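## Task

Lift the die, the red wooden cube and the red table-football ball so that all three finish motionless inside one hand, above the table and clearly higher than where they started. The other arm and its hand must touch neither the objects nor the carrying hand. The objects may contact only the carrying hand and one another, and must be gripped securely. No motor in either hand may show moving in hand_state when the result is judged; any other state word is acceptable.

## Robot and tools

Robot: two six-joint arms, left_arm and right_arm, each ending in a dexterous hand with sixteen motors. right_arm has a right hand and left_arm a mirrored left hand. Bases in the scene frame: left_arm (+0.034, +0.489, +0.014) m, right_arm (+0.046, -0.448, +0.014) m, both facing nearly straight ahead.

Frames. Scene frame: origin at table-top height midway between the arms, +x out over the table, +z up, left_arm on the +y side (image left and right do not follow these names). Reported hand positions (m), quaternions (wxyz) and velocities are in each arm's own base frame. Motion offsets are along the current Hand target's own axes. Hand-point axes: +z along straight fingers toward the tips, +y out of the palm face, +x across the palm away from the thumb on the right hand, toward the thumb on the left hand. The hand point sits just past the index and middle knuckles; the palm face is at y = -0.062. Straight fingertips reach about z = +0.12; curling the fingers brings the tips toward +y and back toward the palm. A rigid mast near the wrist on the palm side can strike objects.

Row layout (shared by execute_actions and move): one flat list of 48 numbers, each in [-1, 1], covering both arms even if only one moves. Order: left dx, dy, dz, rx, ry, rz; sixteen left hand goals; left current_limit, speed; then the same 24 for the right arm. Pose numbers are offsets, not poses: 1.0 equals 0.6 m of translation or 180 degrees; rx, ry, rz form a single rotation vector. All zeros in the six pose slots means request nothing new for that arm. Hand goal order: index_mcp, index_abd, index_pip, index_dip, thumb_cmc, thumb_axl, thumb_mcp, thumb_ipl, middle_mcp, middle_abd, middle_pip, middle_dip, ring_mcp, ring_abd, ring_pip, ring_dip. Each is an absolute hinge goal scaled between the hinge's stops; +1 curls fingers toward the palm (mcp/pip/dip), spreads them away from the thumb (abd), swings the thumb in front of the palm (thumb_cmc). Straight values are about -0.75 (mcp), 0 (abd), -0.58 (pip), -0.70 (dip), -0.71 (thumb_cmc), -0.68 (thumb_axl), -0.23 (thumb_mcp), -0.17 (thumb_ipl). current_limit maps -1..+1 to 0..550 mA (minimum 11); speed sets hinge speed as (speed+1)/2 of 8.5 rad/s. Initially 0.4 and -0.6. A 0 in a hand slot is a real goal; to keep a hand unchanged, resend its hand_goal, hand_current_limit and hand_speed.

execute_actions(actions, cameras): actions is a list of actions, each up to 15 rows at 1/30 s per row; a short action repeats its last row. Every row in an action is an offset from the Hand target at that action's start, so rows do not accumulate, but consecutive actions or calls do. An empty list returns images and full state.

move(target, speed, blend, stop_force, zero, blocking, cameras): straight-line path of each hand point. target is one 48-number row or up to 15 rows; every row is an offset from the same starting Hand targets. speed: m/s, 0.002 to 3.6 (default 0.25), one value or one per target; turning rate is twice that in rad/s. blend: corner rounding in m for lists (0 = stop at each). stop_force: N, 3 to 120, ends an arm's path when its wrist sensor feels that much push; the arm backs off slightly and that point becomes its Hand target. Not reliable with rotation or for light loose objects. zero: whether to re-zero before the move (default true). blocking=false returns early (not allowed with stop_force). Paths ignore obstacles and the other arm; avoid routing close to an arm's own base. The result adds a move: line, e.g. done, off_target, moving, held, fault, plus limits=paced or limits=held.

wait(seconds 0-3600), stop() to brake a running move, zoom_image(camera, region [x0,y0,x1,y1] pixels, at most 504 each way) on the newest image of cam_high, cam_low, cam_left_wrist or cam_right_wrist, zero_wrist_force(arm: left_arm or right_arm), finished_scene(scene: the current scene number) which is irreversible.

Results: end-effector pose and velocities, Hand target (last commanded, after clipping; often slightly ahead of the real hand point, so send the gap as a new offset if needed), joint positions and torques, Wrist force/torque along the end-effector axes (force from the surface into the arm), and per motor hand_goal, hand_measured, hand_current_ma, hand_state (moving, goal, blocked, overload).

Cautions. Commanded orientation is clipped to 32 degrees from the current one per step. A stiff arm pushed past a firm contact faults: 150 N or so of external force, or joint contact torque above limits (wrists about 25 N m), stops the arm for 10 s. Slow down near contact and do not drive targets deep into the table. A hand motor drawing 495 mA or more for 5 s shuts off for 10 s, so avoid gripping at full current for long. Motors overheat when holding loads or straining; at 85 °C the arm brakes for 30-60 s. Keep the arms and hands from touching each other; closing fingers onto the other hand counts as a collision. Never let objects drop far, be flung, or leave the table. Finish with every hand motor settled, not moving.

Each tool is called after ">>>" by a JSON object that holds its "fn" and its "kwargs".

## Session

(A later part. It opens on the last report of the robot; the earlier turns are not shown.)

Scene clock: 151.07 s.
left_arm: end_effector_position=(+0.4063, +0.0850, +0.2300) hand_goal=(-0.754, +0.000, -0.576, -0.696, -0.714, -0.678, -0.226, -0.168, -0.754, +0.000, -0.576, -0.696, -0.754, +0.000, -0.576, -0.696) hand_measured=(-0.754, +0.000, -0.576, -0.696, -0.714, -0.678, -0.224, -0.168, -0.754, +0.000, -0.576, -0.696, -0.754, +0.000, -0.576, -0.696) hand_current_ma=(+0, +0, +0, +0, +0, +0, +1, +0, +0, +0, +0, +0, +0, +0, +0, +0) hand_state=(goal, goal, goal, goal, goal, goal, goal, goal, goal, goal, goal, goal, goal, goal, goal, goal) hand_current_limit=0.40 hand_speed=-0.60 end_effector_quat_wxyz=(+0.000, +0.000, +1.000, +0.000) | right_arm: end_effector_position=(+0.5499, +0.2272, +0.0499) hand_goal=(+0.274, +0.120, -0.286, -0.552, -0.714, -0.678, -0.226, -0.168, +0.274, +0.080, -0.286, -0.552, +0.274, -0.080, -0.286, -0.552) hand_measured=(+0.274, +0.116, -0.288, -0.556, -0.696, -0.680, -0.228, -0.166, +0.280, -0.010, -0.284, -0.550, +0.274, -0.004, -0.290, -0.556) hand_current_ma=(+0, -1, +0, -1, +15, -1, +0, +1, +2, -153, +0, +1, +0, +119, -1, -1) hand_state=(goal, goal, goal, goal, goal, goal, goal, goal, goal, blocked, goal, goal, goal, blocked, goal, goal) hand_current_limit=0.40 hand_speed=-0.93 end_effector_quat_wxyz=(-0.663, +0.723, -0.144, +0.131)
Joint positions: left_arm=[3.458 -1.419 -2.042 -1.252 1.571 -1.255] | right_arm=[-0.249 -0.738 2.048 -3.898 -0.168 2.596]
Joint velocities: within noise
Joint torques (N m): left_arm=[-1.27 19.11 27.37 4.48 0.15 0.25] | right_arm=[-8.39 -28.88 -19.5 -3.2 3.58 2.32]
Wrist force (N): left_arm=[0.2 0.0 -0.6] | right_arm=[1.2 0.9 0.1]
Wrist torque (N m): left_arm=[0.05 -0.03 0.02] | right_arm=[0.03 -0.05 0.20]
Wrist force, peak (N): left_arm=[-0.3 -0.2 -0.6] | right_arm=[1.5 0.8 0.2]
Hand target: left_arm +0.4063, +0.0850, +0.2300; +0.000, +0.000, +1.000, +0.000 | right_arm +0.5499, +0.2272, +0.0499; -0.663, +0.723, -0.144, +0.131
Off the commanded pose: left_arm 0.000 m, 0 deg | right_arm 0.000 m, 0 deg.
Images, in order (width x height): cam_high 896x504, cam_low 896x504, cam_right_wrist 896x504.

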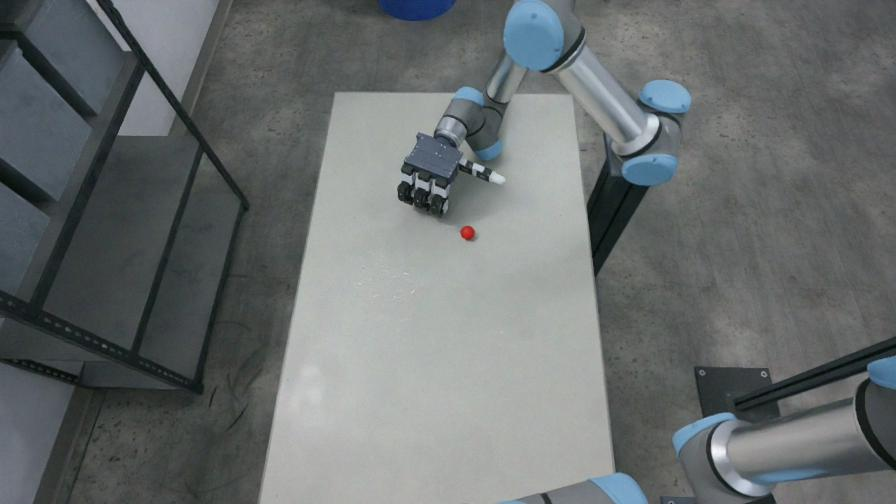

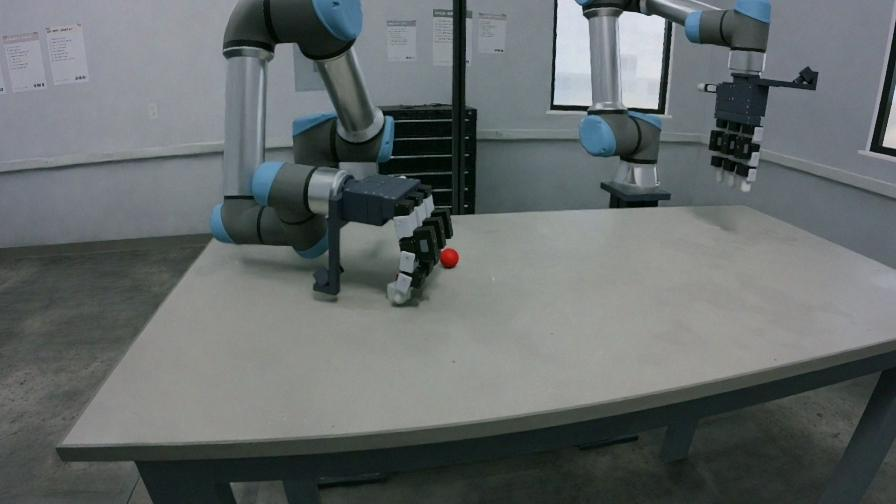

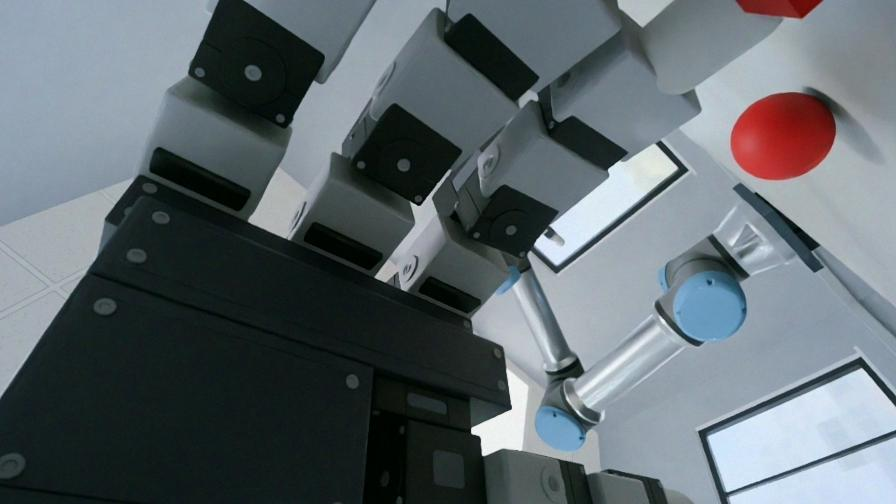

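>>> {"fn": "move", "kwargs": {"target": [0,0,0,0,0,0,-0.754,0,-0.576,-0.696,-0.714,-0.678,-0.226,-0.168,-0.754,0,-0.576,-0.696,-0.754,0,-0.576,-0.696,0.4,-0.6,0,-0.1096,-0.0096,0,0,0,0.274,-0.27,-0.286,-0.552,-0.714,-0.678,-0.226,-0.168,0.274,0.08,-0.286,-0.552,0.274,-0.08,-0.286,-0.552,0.4,-0.9], "speed": 0.12, "cameras": ["cam_high","cam_low","cam_right_wrist"]}}

>>> {"fn": "zoom_image", "kwargs": {"camera": "cam_low", "region": [370, 220, 480, 310]}}

>>> {"fn": "zoom_image", "kwargs": {"camera": "cam_high", "region": [400, 170, 500, 250]}}

Scene clock: 154.10 s.
left_arm: end_effector_position=(+0.4063, +0.0850, +0.2300) hand_goal=(-0.754, +0.000, -0.576, -0.696, -0.714, -0.678, -0.226, -0.168, -0.754, +0.000, -0.576, -0.696, -0.754, +0.000, -0.576, -0.696) hand_measured=(-0.754, +0.000, -0.576, -0.696, -0.714, -0.678, -0.224, -0.168, -0.754, +0.000, -0.576, -0.696, -0.754, +0.000, -0.576, -0.696) hand_current_ma=(+0, +0, +0, +0, +0, +0, +1, +0, +0, +0, +0, +0, +0, +0, +0, +0) hand_state=(goal, goal, goal, goal, goal, goal, goal, goal, goal, goal, goal, goal, goal, goal, goal, goal) hand_current_limit=0.40 hand_speed=-0.60 end_effector_quat_wxyz=(+0.000, +0.000, +1.000, +0.000) | right_arm: end_effector_position=(+0.5500, +0.2272, +0.1159) hand_goal=(+0.274, -0.270, -0.286, -0.552, -0.714, -0.678, -0.226, -0.168, +0.274, +0.080, -0.286, -0.552, +0.274, -0.080, -0.286, -0.552) hand_measured=(+0.274, -0.264, -0.288, -0.556, -0.696, -0.680, -0.228, -0.166, +0.280, -0.010, -0.284, -0.550, +0.274, -0.004, -0.290, -0.556) hand_current_ma=(+0, +2, +0, -1, +15, -1, +0, +1, +2, -153, +0, +1, +0, +119, -1, -1) hand_state=(goal, goal, goal, goal, goal, goal, goal, goal, goal, blocked, goal, goal, goal, blocked, goal, goal) hand_current_limit=0.40 hand_speed=-0.90 end_effector_quat_wxyz=(-0.663, +0.723, -0.144, +0.131)
Joint positions: left_arm=[3.458 -1.419 -2.042 -1.252 1.571 -1.255] | right_arm=[-0.249 -0.905 2.074 -3.759 -0.168 2.597]
Joint torques (N m): left_arm=[-0.76 19.21 27.18 4.44 0.2 0.25] | right_arm=[8.67 -46.8 2.58 0.33 -1.52 -2.79]
Wrist force (N): left_arm=[-0.1 -0.3 -0.6] | right_arm=[1.3 0.2 -0.1]
Wrist torque (N m): left_arm=[0.01 0.01 0.00] | right_arm=[-0.08 -0.05 0.32]
Wrist force, peak (N): left_arm=[-0.1 -0.3 -0.8] | right_arm=[1.4 1.3 0.2]
Hand target: left_arm +0.4063, +0.0850, +0.2300; +0.000, +0.000, +1.000, +0.000 | right_arm +0.5500, +0.2272, +0.1159; -0.663, +0.723, -0.144, +0.131
Off the commanded pose: left_arm 0.000 m, 0 deg | right_arm 0.000 m, 0 deg.
move: done

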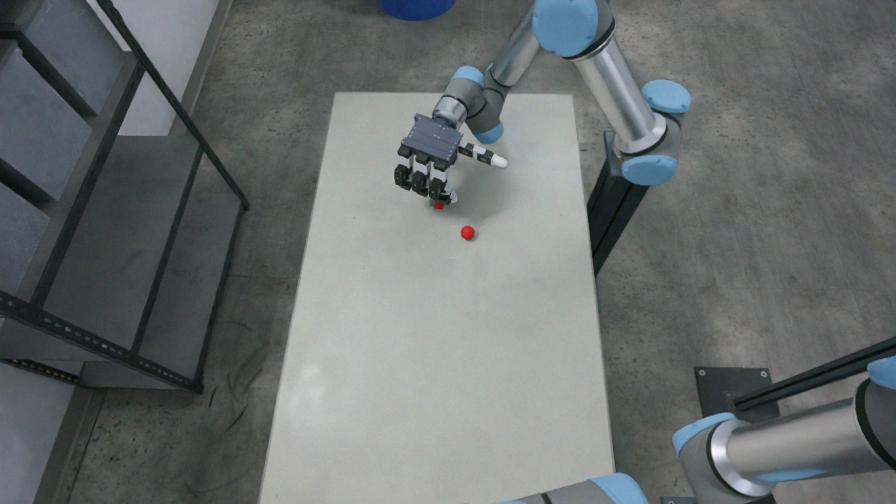

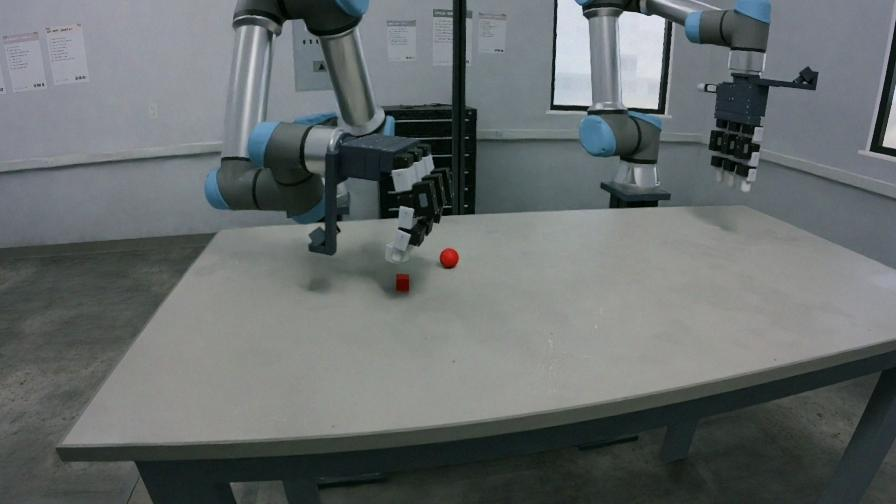

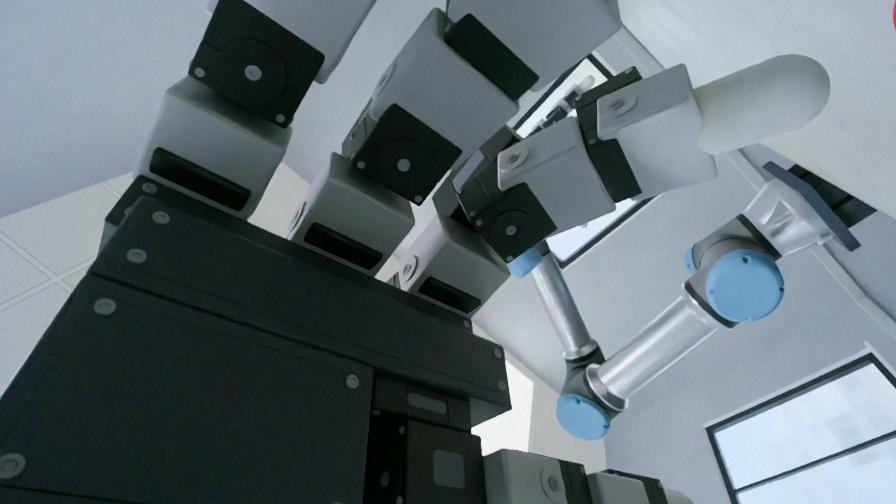

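Scaled by 4.582.

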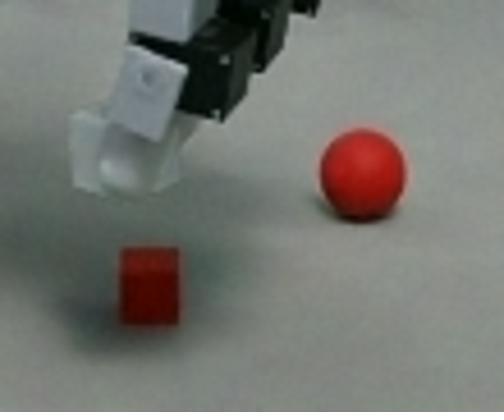

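Scaled by 5.040.

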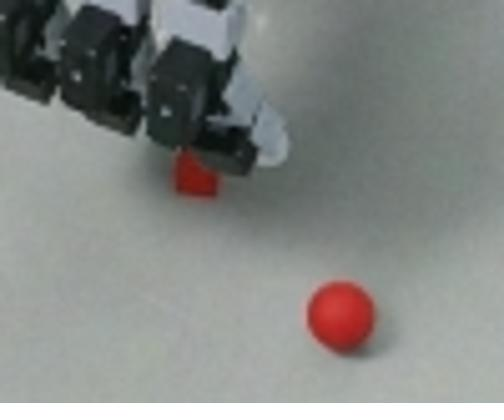

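>>> {"fn": "move", "kwargs": {"target": [[0,0,0,0,0,0,-0.754,0,-0.576,-0.696,-0.714,-0.678,-0.226,-0.168,-0.754,0,-0.576,-0.696,-0.754,0,-0.576,-0.696,0.4,-0.6,0.0185,0.001,-0.012,0,-0.0221,-0.0019,0.274,-0.27,-0.286,-0.552,-0.714,-0.678,-0.226,-0.168,0.274,0.08,-0.286,-0.552,0.274,-0.08,-0.286,-0.552,0.4,-0.9],[0,0,0,0,0,0,-0.754,0,-0.576,-0.696,-0.714,-0.678,-0.226,-0.168,-0.754,0,-0.576,-0.696,-0.754,0,-0.576,-0.696,0.4,-0.6,0.0185,0.1115,-0.0025,0,-0.0221,-0.0019,0.274,-0.27,-0.286,-0.552,-0.714,-0.678,-0.226,-0.168,0.274,0.08,-0.286,-0.552,0.274,-0.08,-0.286,-0.552,0.4,-0.9]], "speed": [0.1,0.05], "stop_force": 5, "cameras": ["cam_high","cam_low","cam_right_wrist"]}}

>>> {"fn": "zoom_image", "kwargs": {"camera": "cam_low", "region": [370, 220, 480, 310]}}

>>> {"fn": "zoom_image", "kwargs": {"camera": "cam_high", "region": [400, 170, 500, 250]}}

Scene clock: 161.50 s.
left_arm: end_effector_position=(+0.4063, +0.0850, +0.2300) hand_goal=(-0.754, +0.000, -0.576, -0.696, -0.714, -0.678, -0.226, -0.168, -0.754, +0.000, -0.576, -0.696, -0.754, +0.000, -0.576, -0.696) hand_measured=(-0.754, +0.000, -0.576, -0.696, -0.714, -0.678, -0.224, -0.168, -0.754, +0.000, -0.576, -0.696, -0.754, +0.000, -0.576, -0.696) hand_current_ma=(+0, +0, +0, +0, +0, +0, +1, +0, +0, +0, +0, +0, +0, +0, +0, +0) hand_state=(goal, goal, goal, goal, goal, goal, goal, goal, goal, goal, goal, goal, goal, goal, goal, goal) hand_current_limit=0.40 hand_speed=-0.60 end_effector_quat_wxyz=(+0.000, +0.000, +1.000, +0.000) | right_arm: end_effector_position=(+0.5573, +0.2162, +0.0494) hand_goal=(+0.274, -0.270, -0.286, -0.552, -0.714, -0.678, -0.226, -0.168, +0.274, +0.080, -0.286, -0.552, +0.274, -0.080, -0.286, -0.552) hand_measured=(+0.274, -0.264, -0.288, -0.556, -0.696, -0.680, -0.228, -0.166, +0.280, -0.010, -0.284, -0.550, +0.274, -0.004, -0.290, -0.556) hand_current_ma=(+0, +2, +0, -1, +15, -1, +0, +1, +2, -153, +0, +1, +0, +119, -1, -1) hand_state=(goal, goal, goal, goal, goal, goal, goal, goal, goal, blocked, goal, goal, goal, blocked, goal, goal) hand_current_limit=0.40 hand_speed=-0.90 end_effector_quat_wxyz=(-0.667, +0.728, -0.119, +0.108)
Joint positions: left_arm=[3.458 -1.419 -2.042 -1.252 1.571 -1.255] | right_arm=[-0.267 -0.826 2.089 -3.395 -0.103 2.135]
Joint torques (N m): left_arm=[-0.95 19.49 27.67 4.41 0.26 0.18] | right_arm=[7.77 -28.11 -21.7 -3.83 2.23 2.43]
Wrist force (N): left_arm=[-0.1 -0.3 -0.5] | right_arm=[1.1 1.1 0.3]
Wrist torque (N m): left_arm=[0.02 0.01 0.00] | right_arm=[0.03 -0.02 0.19]
Wrist force, peak (N): left_arm=[-0.2 -0.3 -0.9] | right_arm=[1.7 1.1 0.5]
Hand target: left_arm +0.4063, +0.0850, +0.2300; +0.000, +0.000, +1.000, +0.000 | right_arm +0.5573, +0.2162, +0.0494; -0.667, +0.728, -0.119, +0.108
Off the commanded pose: left_arm 0.000 m, 0 deg | right_arm 0.000 m, 0 deg.
move: done

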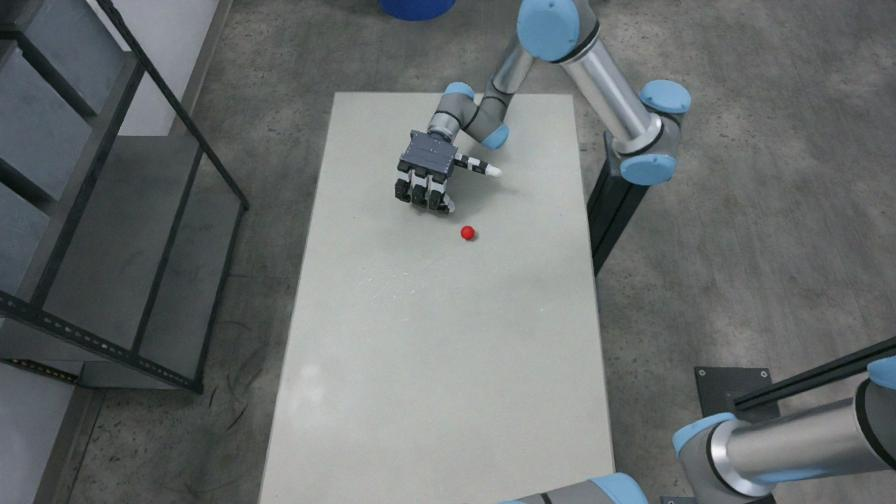

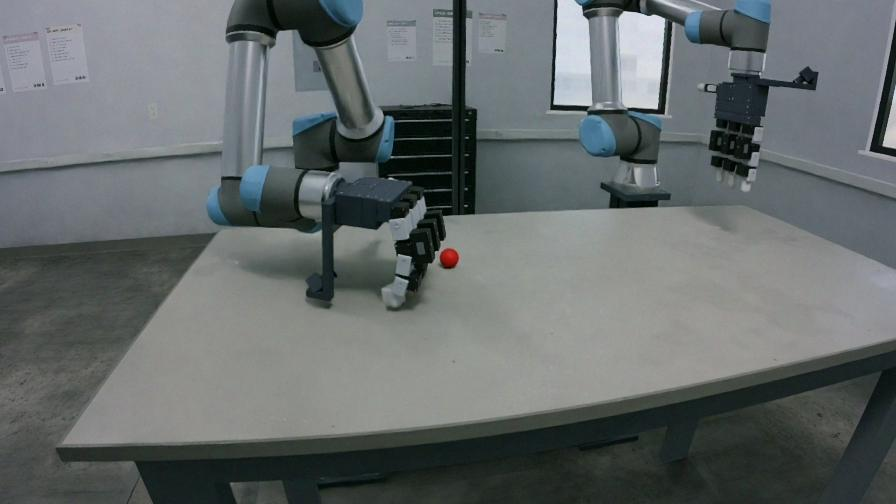

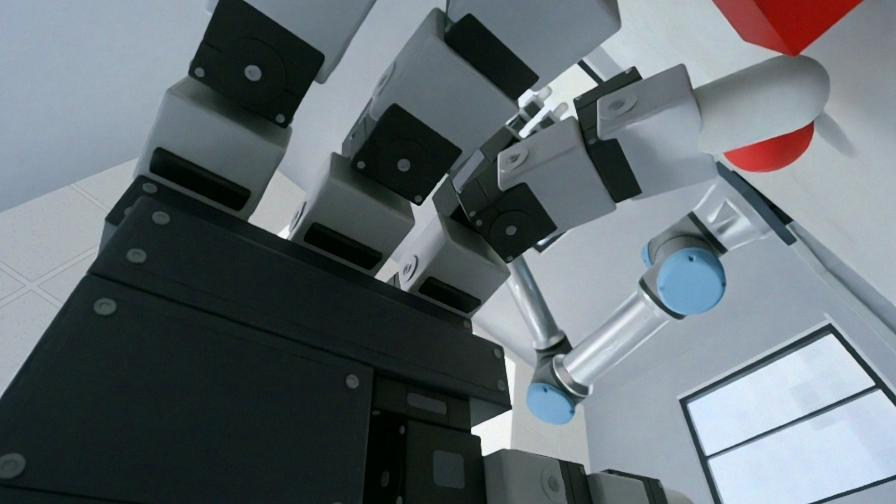

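Scaled by 4.582.

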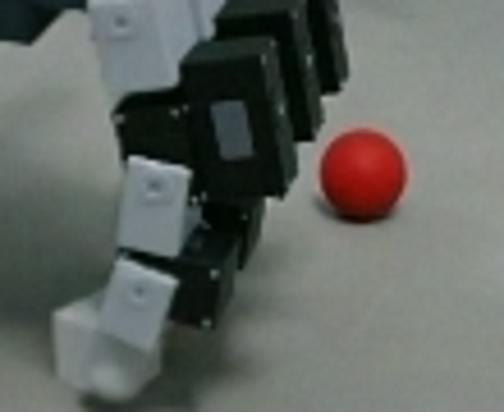

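Scaled by 5.040.

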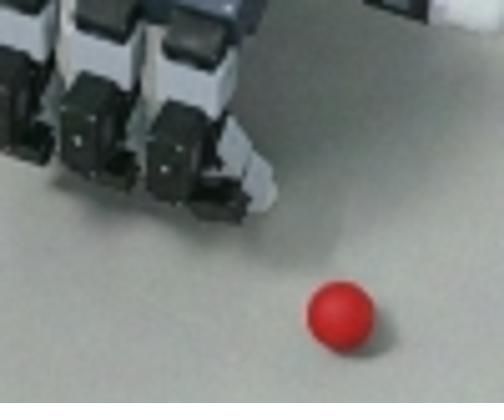

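>>> {"fn": "move", "kwargs": {"target": [0,0,0,0,0,0,-0.754,0,-0.576,-0.696,-0.714,-0.678,-0.226,-0.168,-0.754,0,-0.576,-0.696,-0.754,0,-0.576,-0.696,0.4,-0.6,0,0,0,0,0,0,0.274,-0.06,-0.286,-0.552,-0.714,-0.678,-0.226,-0.168,0.274,0.08,-0.286,-0.552,0.274,-0.08,-0.286,-0.552,0.4,-0.93], "cameras": ["cam_right_wrist"]}}

>>> {"fn": "zoom_image", "kwargs": {"camera": "cam_right_wrist", "region": [596, 0, 896, 200]}}

Scene clock: 163.23 s.
left_arm: end_effector_position=(+0.4063, +0.0850, +0.2300) hand_goal=(-0.754, +0.000, -0.576, -0.696, -0.714, -0.678, -0.226, -0.168, -0.754, +0.000, -0.576, -0.696, -0.754, +0.000, -0.576, -0.696) hand_measured=(-0.754, +0.000, -0.576, -0.696, -0.714, -0.678, -0.224, -0.168, -0.754, +0.000, -0.576, -0.696, -0.754, +0.000, -0.576, -0.696) hand_current_ma=(+0, +0, +0, +0, +0, +0, +1, +0, +0, +0, +0, +0, +0, +0, +0, +0) hand_state=(goal, goal, goal, goal, goal, goal, goal, goal, goal, goal, goal, goal, goal, goal, goal, goal) hand_current_limit=0.40 hand_speed=-0.60 end_effector_quat_wxyz=(+0.000, +0.000, +1.000, +0.000) | right_arm: end_effector_position=(+0.5573, +0.2162, +0.0494) hand_goal=(+0.274, -0.060, -0.286, -0.552, -0.714, -0.678, -0.226, -0.168, +0.274, +0.080, -0.286, -0.552, +0.274, -0.080, -0.286, -0.552) hand_measured=(+0.274, -0.062, -0.288, -0.556, -0.696, -0.680, -0.228, -0.166, +0.280, -0.010, -0.284, -0.550, +0.274, -0.004, -0.290, -0.556) hand_current_ma=(+0, -1, +0, -1, +15, -1, +0, +1, +2, -153, +0, +1, +0, +119, -1, -1) hand_state=(goal, goal, goal, goal, goal, goal, goal, goal, goal, blocked, goal, goal, goal, blocked, goal, goal) hand_current_limit=0.40 hand_speed=-0.93 end_effector_quat_wxyz=(-0.667, +0.728, -0.119, +0.108)
Joint positions: left_arm=[3.458 -1.419 -2.042 -1.252 1.571 -1.255] | right_arm=[-0.267 -0.826 2.089 -3.395 -0.103 2.135]
Joint torques (N m): left_arm=[-1.12 19.74 27.44 4.45 0.12 0.2] | right_arm=[8.65 -27.27 -20.94 -3.85 -0.72 2.41]
Wrist force (N): left_arm=[-0.1 -0.1 -0.5] | right_arm=[1.2 1.0 0.1]
Wrist torque (N m): left_arm=[0.03 0.00 0.00] | right_arm=[0.04 -0.03 0.19]
Wrist force, peak (N): left_arm=[0.0 -0.1 -0.8] | right_arm=[1.7 0.8 0.1]
Hand target: left_arm +0.4063, +0.0850, +0.2300; +0.000, +0.000, +1.000, +0.000 | right_arm +0.5573, +0.2162, +0.0494; -0.667, +0.728, -0.119, +0.108
Off the commanded pose: left_arm 0.000 m, 0 deg | right_arm 0.000 m, 0 deg.
move: done

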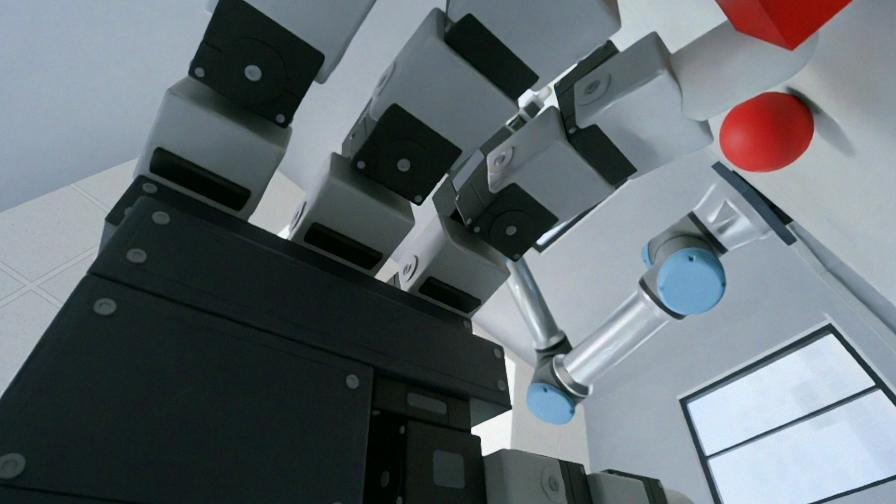

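Scaled by 1.680.

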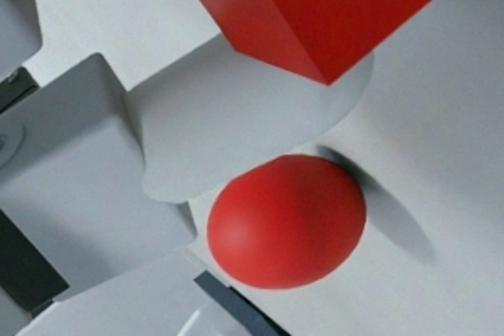

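>>> {"fn": "move", "kwargs": {"target": [[0,0,0,0,0,0,-0.754,0,-0.576,-0.696,-0.714,-0.678,-0.226,-0.168,-0.754,0,-0.576,-0.696,-0.754,0,-0.576,-0.696,0.4,-0.6,0,0,0,0,0,0,0.274,-0.29,-0.286,-0.552,-0.714,-0.678,-0.226,-0.168,0.274,0.08,-0.286,-0.552,0.274,-0.08,-0.286,-0.552,0.4,-0.9],[0,0,0,0,0,0,-0.754,0,-0.576,-0.696,-0.714,-0.678,-0.226,-0.168,-0.754,0,-0.576,-0.696,-0.754,0,-0.576,-0.696,0.4,-0.6,0,0.0017,-0.02,0,0,0,0.274,-0.29,-0.286,-0.552,-0.714,-0.678,-0.226,-0.168,0.274,0.08,-0.286,-0.552,0.274,-0.08,-0.286,-0.552,0.4,-0.9]], "speed": 0.04, "cameras": ["cam_high","cam_low","cam_right_wrist"]}}

>>> {"fn": "zoom_image", "kwargs": {"camera": "cam_right_wrist", "region": [596, 0, 896, 200]}}

>>> {"fn": "zoom_image", "kwargs": {"camera": "cam_high", "region": [400, 170, 500, 250]}}

Scene clock: 166.37 s.
left_arm: end_effector_position=(+0.4063, +0.0850, +0.2300) hand_goal=(-0.754, +0.000, -0.576, -0.696, -0.714, -0.678, -0.226, -0.168, -0.754, +0.000, -0.576, -0.696, -0.754, +0.000, -0.576, -0.696) hand_measured=(-0.754, +0.000, -0.576, -0.696, -0.714, -0.678, -0.224, -0.168, -0.754, +0.000, -0.576, -0.696, -0.754, +0.000, -0.576, -0.696) hand_current_ma=(+0, +0, +0, +0, +0, +0, +1, +0, +0, +0, +0, +0, +0, +0, +0, +0) hand_state=(goal, goal, goal, goal, goal, goal, goal, goal, goal, goal, goal, goal, goal, goal, goal, goal) hand_current_limit=0.40 hand_speed=-0.60 end_effector_quat_wxyz=(+0.000, +0.000, +1.000, +0.000) | right_arm: end_effector_position=(+0.5535, +0.2051, +0.0493) hand_goal=(+0.274, -0.290, -0.286, -0.552, -0.714, -0.678, -0.226, -0.168, +0.274, +0.080, -0.286, -0.552, +0.274, -0.080, -0.286, -0.552) hand_measured=(+0.274, -0.284, -0.288, -0.556, -0.696, -0.680, -0.228, -0.166, +0.280, -0.010, -0.284, -0.550, +0.274, -0.004, -0.290, -0.556) hand_current_ma=(+0, +2, +0, -1, +15, -1, +0, +1, +2, -153, +0, +1, +0, +119, -1, -1) hand_state=(goal, goal, goal, goal, goal, goal, goal, goal, goal, blocked, goal, goal, goal, blocked, goal, goal) hand_current_limit=0.40 hand_speed=-0.90 end_effector_quat_wxyz=(-0.667, +0.727, -0.120, +0.109)
Joint positions: left_arm=[3.458 -1.419 -2.042 -1.252 1.571 -1.255] | right_arm=[-0.291 -0.877 2.131 -3.209 -0.093 1.958]
Joint torques (N m): left_arm=[-0.89 19.89 27.64 4.53 0.12 0.28] | right_arm=[-8.34 -46.74 2.88 -0.41 4.34 -2.76]
Wrist force (N): left_arm=[-0.2 -0.3 -0.7] | right_arm=[1.2 0.6 0.0]
Wrist torque (N m): left_arm=[0.02 0.01 0.00] | right_arm=[-0.02 -0.02 0.31]
Wrist force, peak (N): left_arm=[0.2 -0.4 -0.7] | right_arm=[1.6 0.9 0.2]
Hand target: left_arm +0.4063, +0.0850, +0.2300; +0.000, +0.000, +1.000, +0.000 | right_arm +0.5535, +0.2048, +0.0494; -0.667, +0.728, -0.119, +0.108
Off the commanded pose: left_arm 0.000 m, 0 deg | right_arm 0.000 m, 0 deg.
move: done

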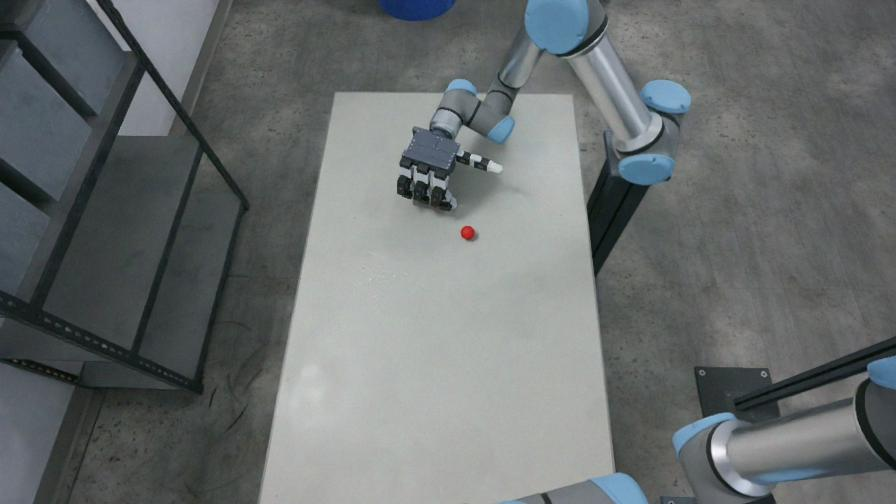

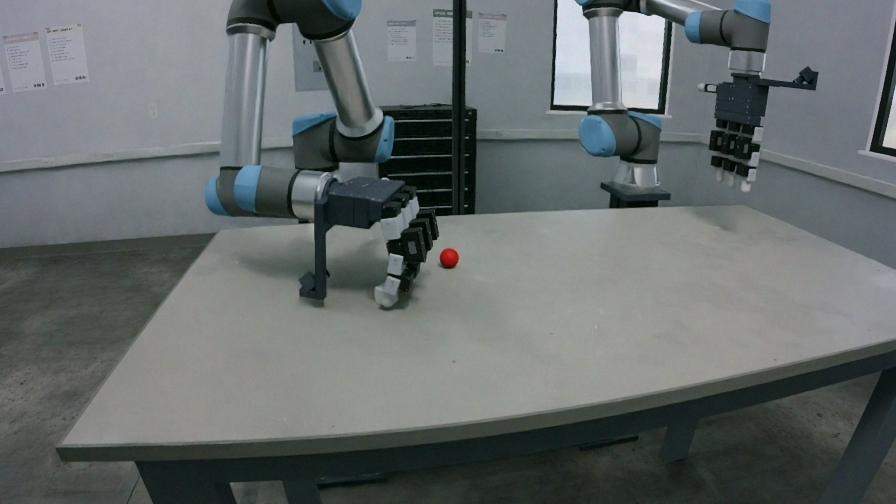

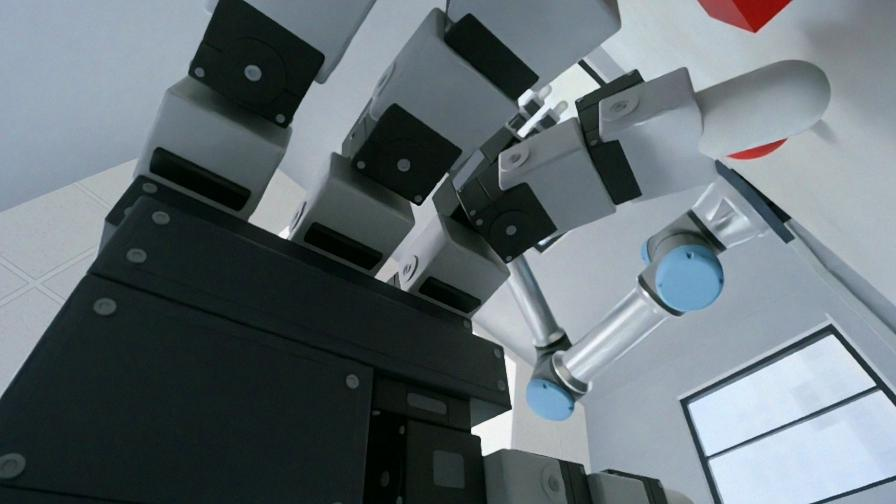

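Scaled by 1.680.

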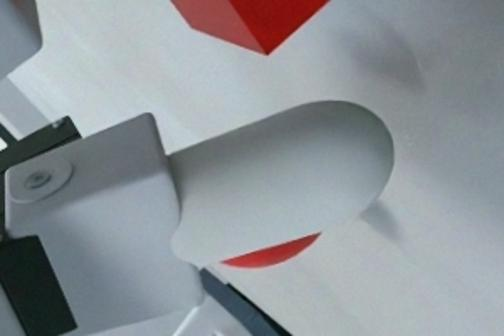

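Scaled by 5.040.

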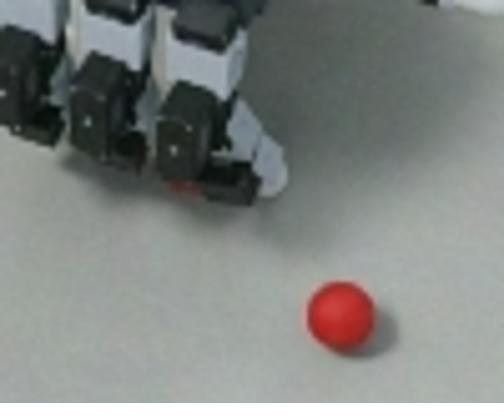

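>>> {"fn": "move", "kwargs": {"target": [[0,0,0,0,0,0,-0.754,0,-0.576,-0.696,-0.714,-0.678,-0.226,-0.168,-0.754,0,-0.576,-0.696,-0.754,0,-0.576,-0.696,0.4,-0.6,0,-0.0008,0.0095,0,0,0,0.274,-0.29,-0.286,-0.552,-0.714,-0.678,-0.226,-0.168,0.274,0.08,-0.286,-0.552,0.274,-0.08,-0.286,-0.552,0.4,-0.93],[0,0,0,0,0,0,-0.754,0,-0.576,-0.696,-0.714,-0.678,-0.226,-0.168,-0.754,0,-0.576,-0.696,-0.754,0,-0.576,-0.696,0.4,-0.6,0,-0.0008,0.0095,0,0,0,0.274,0.05,-0.286,-0.552,-0.714,-0.678,-0.226,-0.168,0.274,0.08,-0.286,-0.552,0.274,-0.08,-0.286,-0.552,0.4,-0.93]], "speed": 0.04, "cameras": ["cam_high","cam_right_wrist"]}}

>>> {"fn": "zoom_image", "kwargs": {"camera": "cam_right_wrist", "region": [596, 0, 896, 200]}}

>>> {"fn": "zoom_image", "kwargs": {"camera": "cam_high", "region": [400, 170, 500, 250]}}

Scene clock: 169.80 s.
left_arm: end_effector_position=(+0.4063, +0.0850, +0.2300) hand_goal=(-0.754, +0.000, -0.576, -0.696, -0.714, -0.678, -0.226, -0.168, -0.754, +0.000, -0.576, -0.696, -0.754, +0.000, -0.576, -0.696) hand_measured=(-0.754, +0.000, -0.576, -0.696, -0.714, -0.678, -0.224, -0.168, -0.754, +0.000, -0.576, -0.696, -0.754, +0.000, -0.576, -0.696) hand_current_ma=(+0, +0, +0, +0, +0, +0, +1, +0, +0, +0, +0, +0, +0, +0, +0, +0) hand_state=(goal, goal, goal, goal, goal, goal, goal, goal, goal, goal, goal, goal, goal, goal, goal, goal) hand_current_limit=0.40 hand_speed=-0.60 end_effector_quat_wxyz=(+0.000, +0.000, +1.000, +0.000) | right_arm: end_effector_position=(+0.5553, +0.2102, +0.0494) hand_goal=(+0.274, +0.050, -0.286, -0.552, -0.714, -0.678, -0.226, -0.168, +0.274, +0.080, -0.286, -0.552, +0.274, -0.080, -0.286, -0.552) hand_measured=(+0.274, +0.032, -0.288, -0.556, -0.696, -0.680, -0.228, -0.166, +0.280, -0.008, -0.284, -0.550, +0.274, -0.004, -0.290, -0.556) hand_current_ma=(+0, -11, +0, -1, +15, -1, +0, +1, +2, -152, +0, +1, +0, +119, -1, -1) hand_state=(goal, goal, goal, goal, goal, goal, goal, goal, goal, blocked, goal, goal, goal, blocked, goal, goal) hand_current_limit=0.40 hand_speed=-0.93 end_effector_quat_wxyz=(-0.667, +0.728, -0.119, +0.108)
Joint positions: left_arm=[3.458 -1.419 -2.042 -1.252 1.571 -1.255] | right_arm=[-0.28 -0.857 2.114 -3.276 -0.097 2.023]
Joint torques (N m): left_arm=[-0.82 20.28 27.79 4.44 0.24 0.22] | right_arm=[8.68 -26.71 -21.54 -3.9 -0.79 2.26]
Wrist force (N): left_arm=[-0.2 -0.2 -0.6] | right_arm=[1.1 0.7 0.4]
Wrist torque (N m): left_arm=[0.02 0.02 0.00] | right_arm=[-0.02 -0.03 0.19]
Wrist force, peak (N): left_arm=[-0.3 -0.2 -0.7] | right_arm=[1.6 1.1 0.4]
Hand target: left_arm +0.4063, +0.0850, +0.2300; +0.000, +0.000, +1.000, +0.000 | right_arm +0.5553, +0.2102, +0.0494; -0.667, +0.728, -0.119, +0.108
Off the commanded pose: left_arm 0.000 m, 0 deg | right_arm 0.000 m, 0 deg.
move: done

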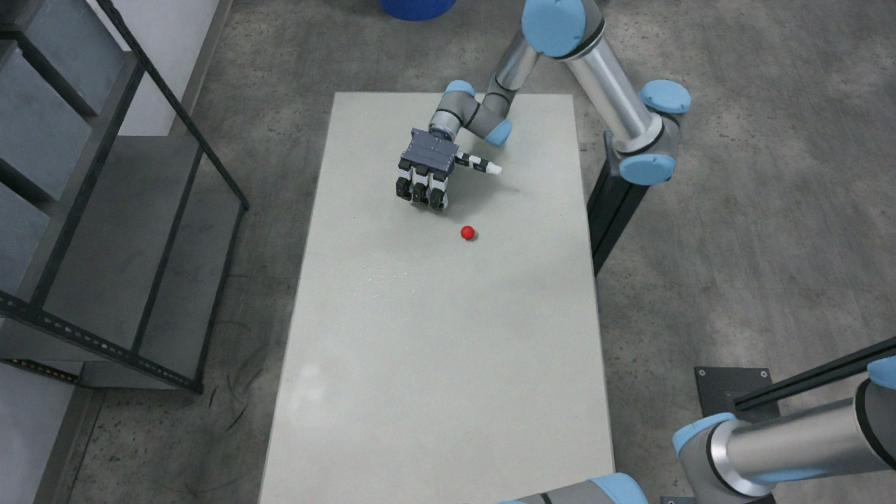

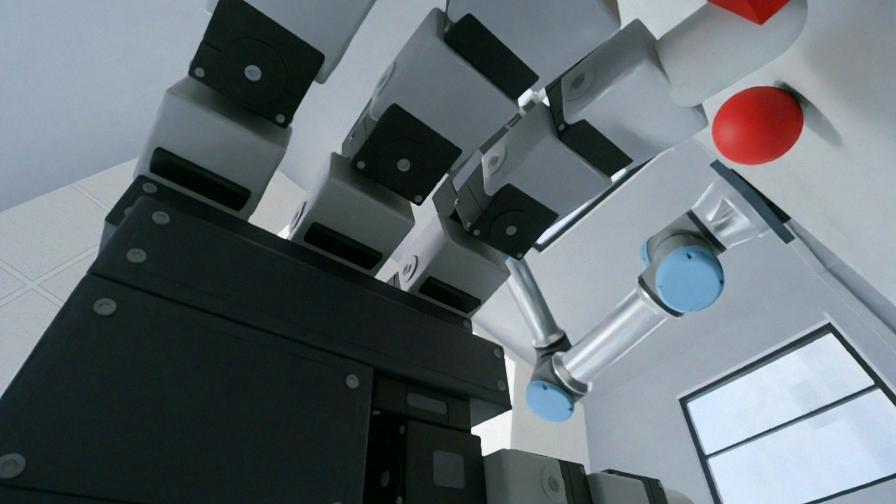

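Scaled by 1.680.

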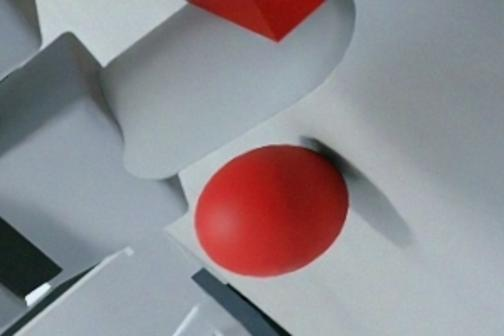

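Scaled by 5.040.

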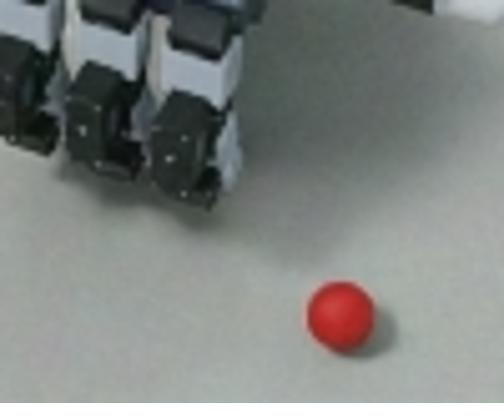

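>>> {"fn": "move", "kwargs": {"target": [0,0,0,0,0,0,-0.754,0,-0.576,-0.696,-0.714,-0.678,-0.226,-0.168,-0.754,0,-0.576,-0.696,-0.754,0,-0.576,-0.696,0.4,-0.6,0,0,0,0,0,0,0.274,0.12,-0.286,-0.552,-0.714,-0.678,-0.226,-0.168,0.274,0.03,-0.286,-0.552,0.274,-0.1,-0.286,-0.552,0.4,-0.93], "speed": 0.04, "cameras": []}}

Scene clock: 170.67 s.
left_arm: end_effector_position=(+0.4063, +0.0850, +0.2300) hand_goal=(-0.754, +0.000, -0.576, -0.696, -0.714, -0.678, -0.226, -0.168, -0.754, +0.000, -0.576, -0.696, -0.754, +0.000, -0.576, -0.696) hand_measured=(-0.754, +0.000, -0.576, -0.696, -0.714, -0.678, -0.224, -0.168, -0.754, +0.000, -0.576, -0.696, -0.754, +0.000, -0.576, -0.696) hand_current_ma=(+0, +0, +0, +0, +0, +0, +1, +0, +0, +0, +0, +0, +0, +0, +0, +0) hand_state=(goal, goal, goal, goal, goal, goal, goal, goal, goal, goal, goal, goal, goal, goal, goal, goal) hand_current_limit=0.40 hand_speed=-0.60 end_effector_quat_wxyz=(+0.000, +0.000, +1.000, +0.000) | right_arm: end_effector_position=(+0.5553, +0.2102, +0.0494) hand_goal=(+0.274, +0.120, -0.286, -0.552, -0.714, -0.678, -0.226, -0.168, +0.274, +0.030, -0.286, -0.552, +0.274, -0.100, -0.286, -0.552) hand_measured=(+0.274, +0.040, -0.288, -0.556, -0.696, -0.680, -0.228, -0.166, +0.280, -0.008, -0.284, -0.550, +0.274, -0.004, -0.290, -0.556) hand_current_ma=(+0, -129, +0, -1, +15, -1, +0, +1, +2, -39, +0, +1, +0, +171, -1, -1) hand_state=(goal, blocked, goal, goal, goal, goal, goal, goal, goal, blocked, goal, goal, goal, blocked, goal, goal) hand_current_limit=0.40 hand_speed=-0.93 end_effector_quat_wxyz=(-0.667, +0.728, -0.119, +0.108)
Joint positions: left_arm=[3.458 -1.419 -2.042 -1.252 1.571 -1.255] | right_arm=[-0.28 -0.857 2.114 -3.276 -0.097 2.023]
Joint torques (N m): left_arm=[-1.28 20.18 27.84 4.43 0.24 0.12] | right_arm=[8.55 -26.69 -21.94 -3.93 -0.86 2.32]
Wrist force (N): left_arm=[-0.2 0.0 -0.6] | right_arm=[1.2 0.7 0.2]
Wrist torque (N m): left_arm=[0.04 0.02 -0.02] | right_arm=[0.00 -0.05 0.20]
Wrist force, peak (N): left_arm=[-0.1 -0.3 -0.6] | right_arm=[1.6 0.8 0.2]
Hand target: left_arm +0.4063, +0.0850, +0.2300; +0.000, +0.000, +1.000, +0.000 | right_arm +0.5553, +0.2102, +0.0494; -0.667, +0.728, -0.119, +0.108
Off the commanded pose: left_arm 0.000 m, 0 deg | right_arm 0.000 m, 0 deg.
move: done

>>> {"fn": "move", "kwargs": {"target": [0,0,0,0,0,0,-0.754,0,-0.576,-0.696,-0.714,-0.678,-0.226,-0.168,-0.754,0,-0.576,-0.696,-0.754,0,-0.576,-0.696,0.4,-0.6,0,-0.1096,-0.0096,0,0,0,0.274,0.12,-0.286,-0.552,-0.714,-0.678,-0.226,-0.168,0.274,0.03,-0.286,-0.552,0.274,-0.1,-0.286,-0.552,0.4,-0.93], "speed": 0.1, "cameras": ["cam_high","cam_low","cam_right_wrist"]}}

>>> {"fn": "zoom_image", "kwargs": {"camera": "cam_low", "region": [370, 200, 480, 310]}}

>>> {"fn": "zoom_image", "kwargs": {"camera": "cam_high", "region": [400, 170, 500, 250]}}

Scene clock: 172.90 s.
left_arm: end_effector_position=(+0.4063, +0.0850, +0.2300) hand_goal=(-0.754, +0.000, -0.576, -0.696, -0.714, -0.678, -0.226, -0.168, -0.754, +0.000, -0.576, -0.696, -0.754, +0.000, -0.576, -0.696) hand_measured=(-0.754, +0.000, -0.576, -0.696, -0.714, -0.678, -0.224, -0.168, -0.754, +0.000, -0.576, -0.696, -0.754, +0.000, -0.576, -0.696) hand_current_ma=(+0, +0, +0, +0, +0, +0, +1, +0, +0, +0, +0, +0, +0, +0, +0, +0) hand_state=(goal, goal, goal, goal, goal, goal, goal, goal, goal, goal, goal, goal, goal, goal, goal, goal) hand_current_limit=0.40 hand_speed=-0.60 end_effector_quat_wxyz=(+0.000, +0.000, +1.000, +0.000) | right_arm: end_effector_position=(+0.5554, +0.2103, +0.1153) hand_goal=(+0.274, +0.120, -0.286, -0.552, -0.714, -0.678, -0.226, -0.168, +0.274, +0.030, -0.286, -0.552, +0.274, -0.100, -0.286, -0.552) hand_measured=(+0.274, +0.040, -0.288, -0.556, -0.696, -0.680, -0.228, -0.166, +0.280, -0.008, -0.284, -0.550, +0.274, -0.004, -0.290, -0.556) hand_current_ma=(+0, -129, +0, -1, +15, -1, +0, +1, +2, -39, +0, +1, +0, +171, -1, -1) hand_state=(goal, blocked, goal, goal, goal, goal, goal, goal, goal, blocked, goal, goal, goal, blocked, goal, goal) hand_current_limit=0.40 hand_speed=-0.93 end_effector_quat_wxyz=(-0.667, +0.728, -0.119, +0.108)
Joint positions: left_arm=[3.458 -1.419 -2.042 -1.252 1.571 -1.255] | right_arm=[-0.28 -1.023 2.122 -3.126 -0.097 2.03]
Joint torques (N m): left_arm=[-1.06 20.4 27.85 4.41 0.21 0.25] | right_arm=[-5.76 -44.63 0.65 -0.41 4.18 -2.71]
Wrist force (N): left_arm=[0.0 -0.1 -0.7] | right_arm=[1.3 0.8 0.3]
Wrist torque (N m): left_arm=[0.06 0.00 0.01] | right_arm=[-0.02 -0.05 0.35]
Wrist force, peak (N): left_arm=[-0.2 -0.1 -0.8] | right_arm=[1.4 1.7 0.3]
Hand target: left_arm +0.4063, +0.0850, +0.2300; +0.000, +0.000, +1.000, +0.000 | right_arm +0.5554, +0.2102, +0.1154; -0.667, +0.728, -0.119, +0.108
Off the commanded pose: left_arm 0.000 m, 0 deg | right_arm 0.000 m, 0 deg.
move: done

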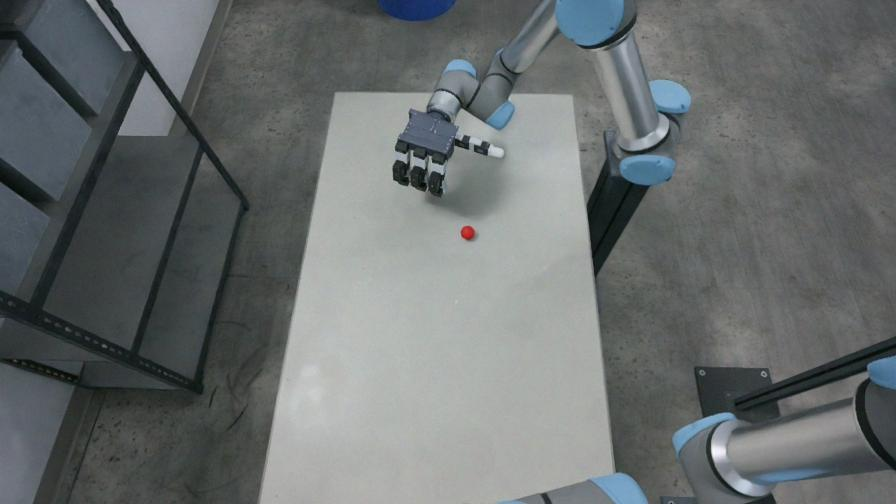

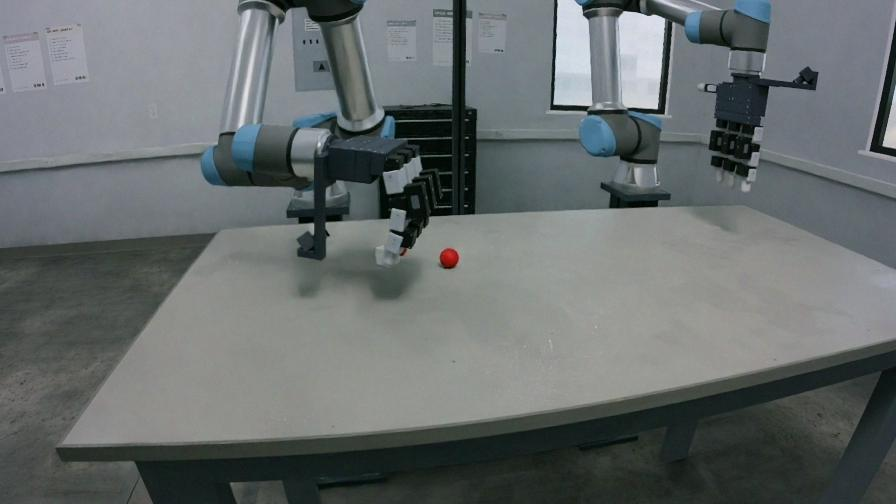

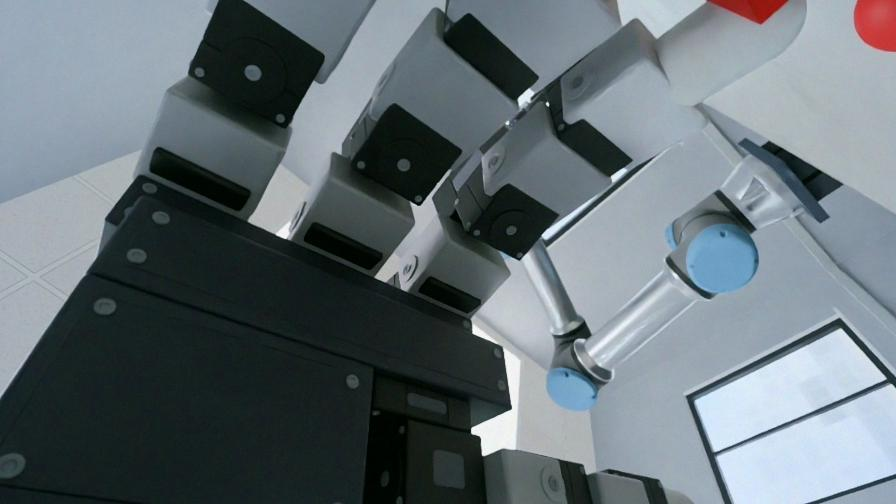

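Scaled by 4.582.

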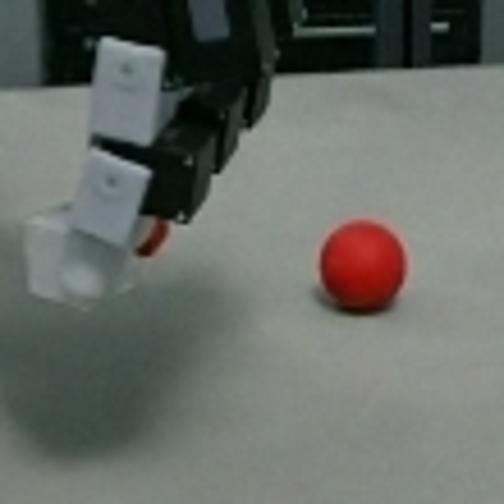

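Scaled by 5.040.

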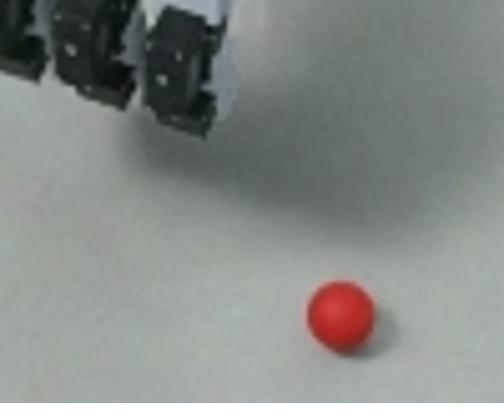

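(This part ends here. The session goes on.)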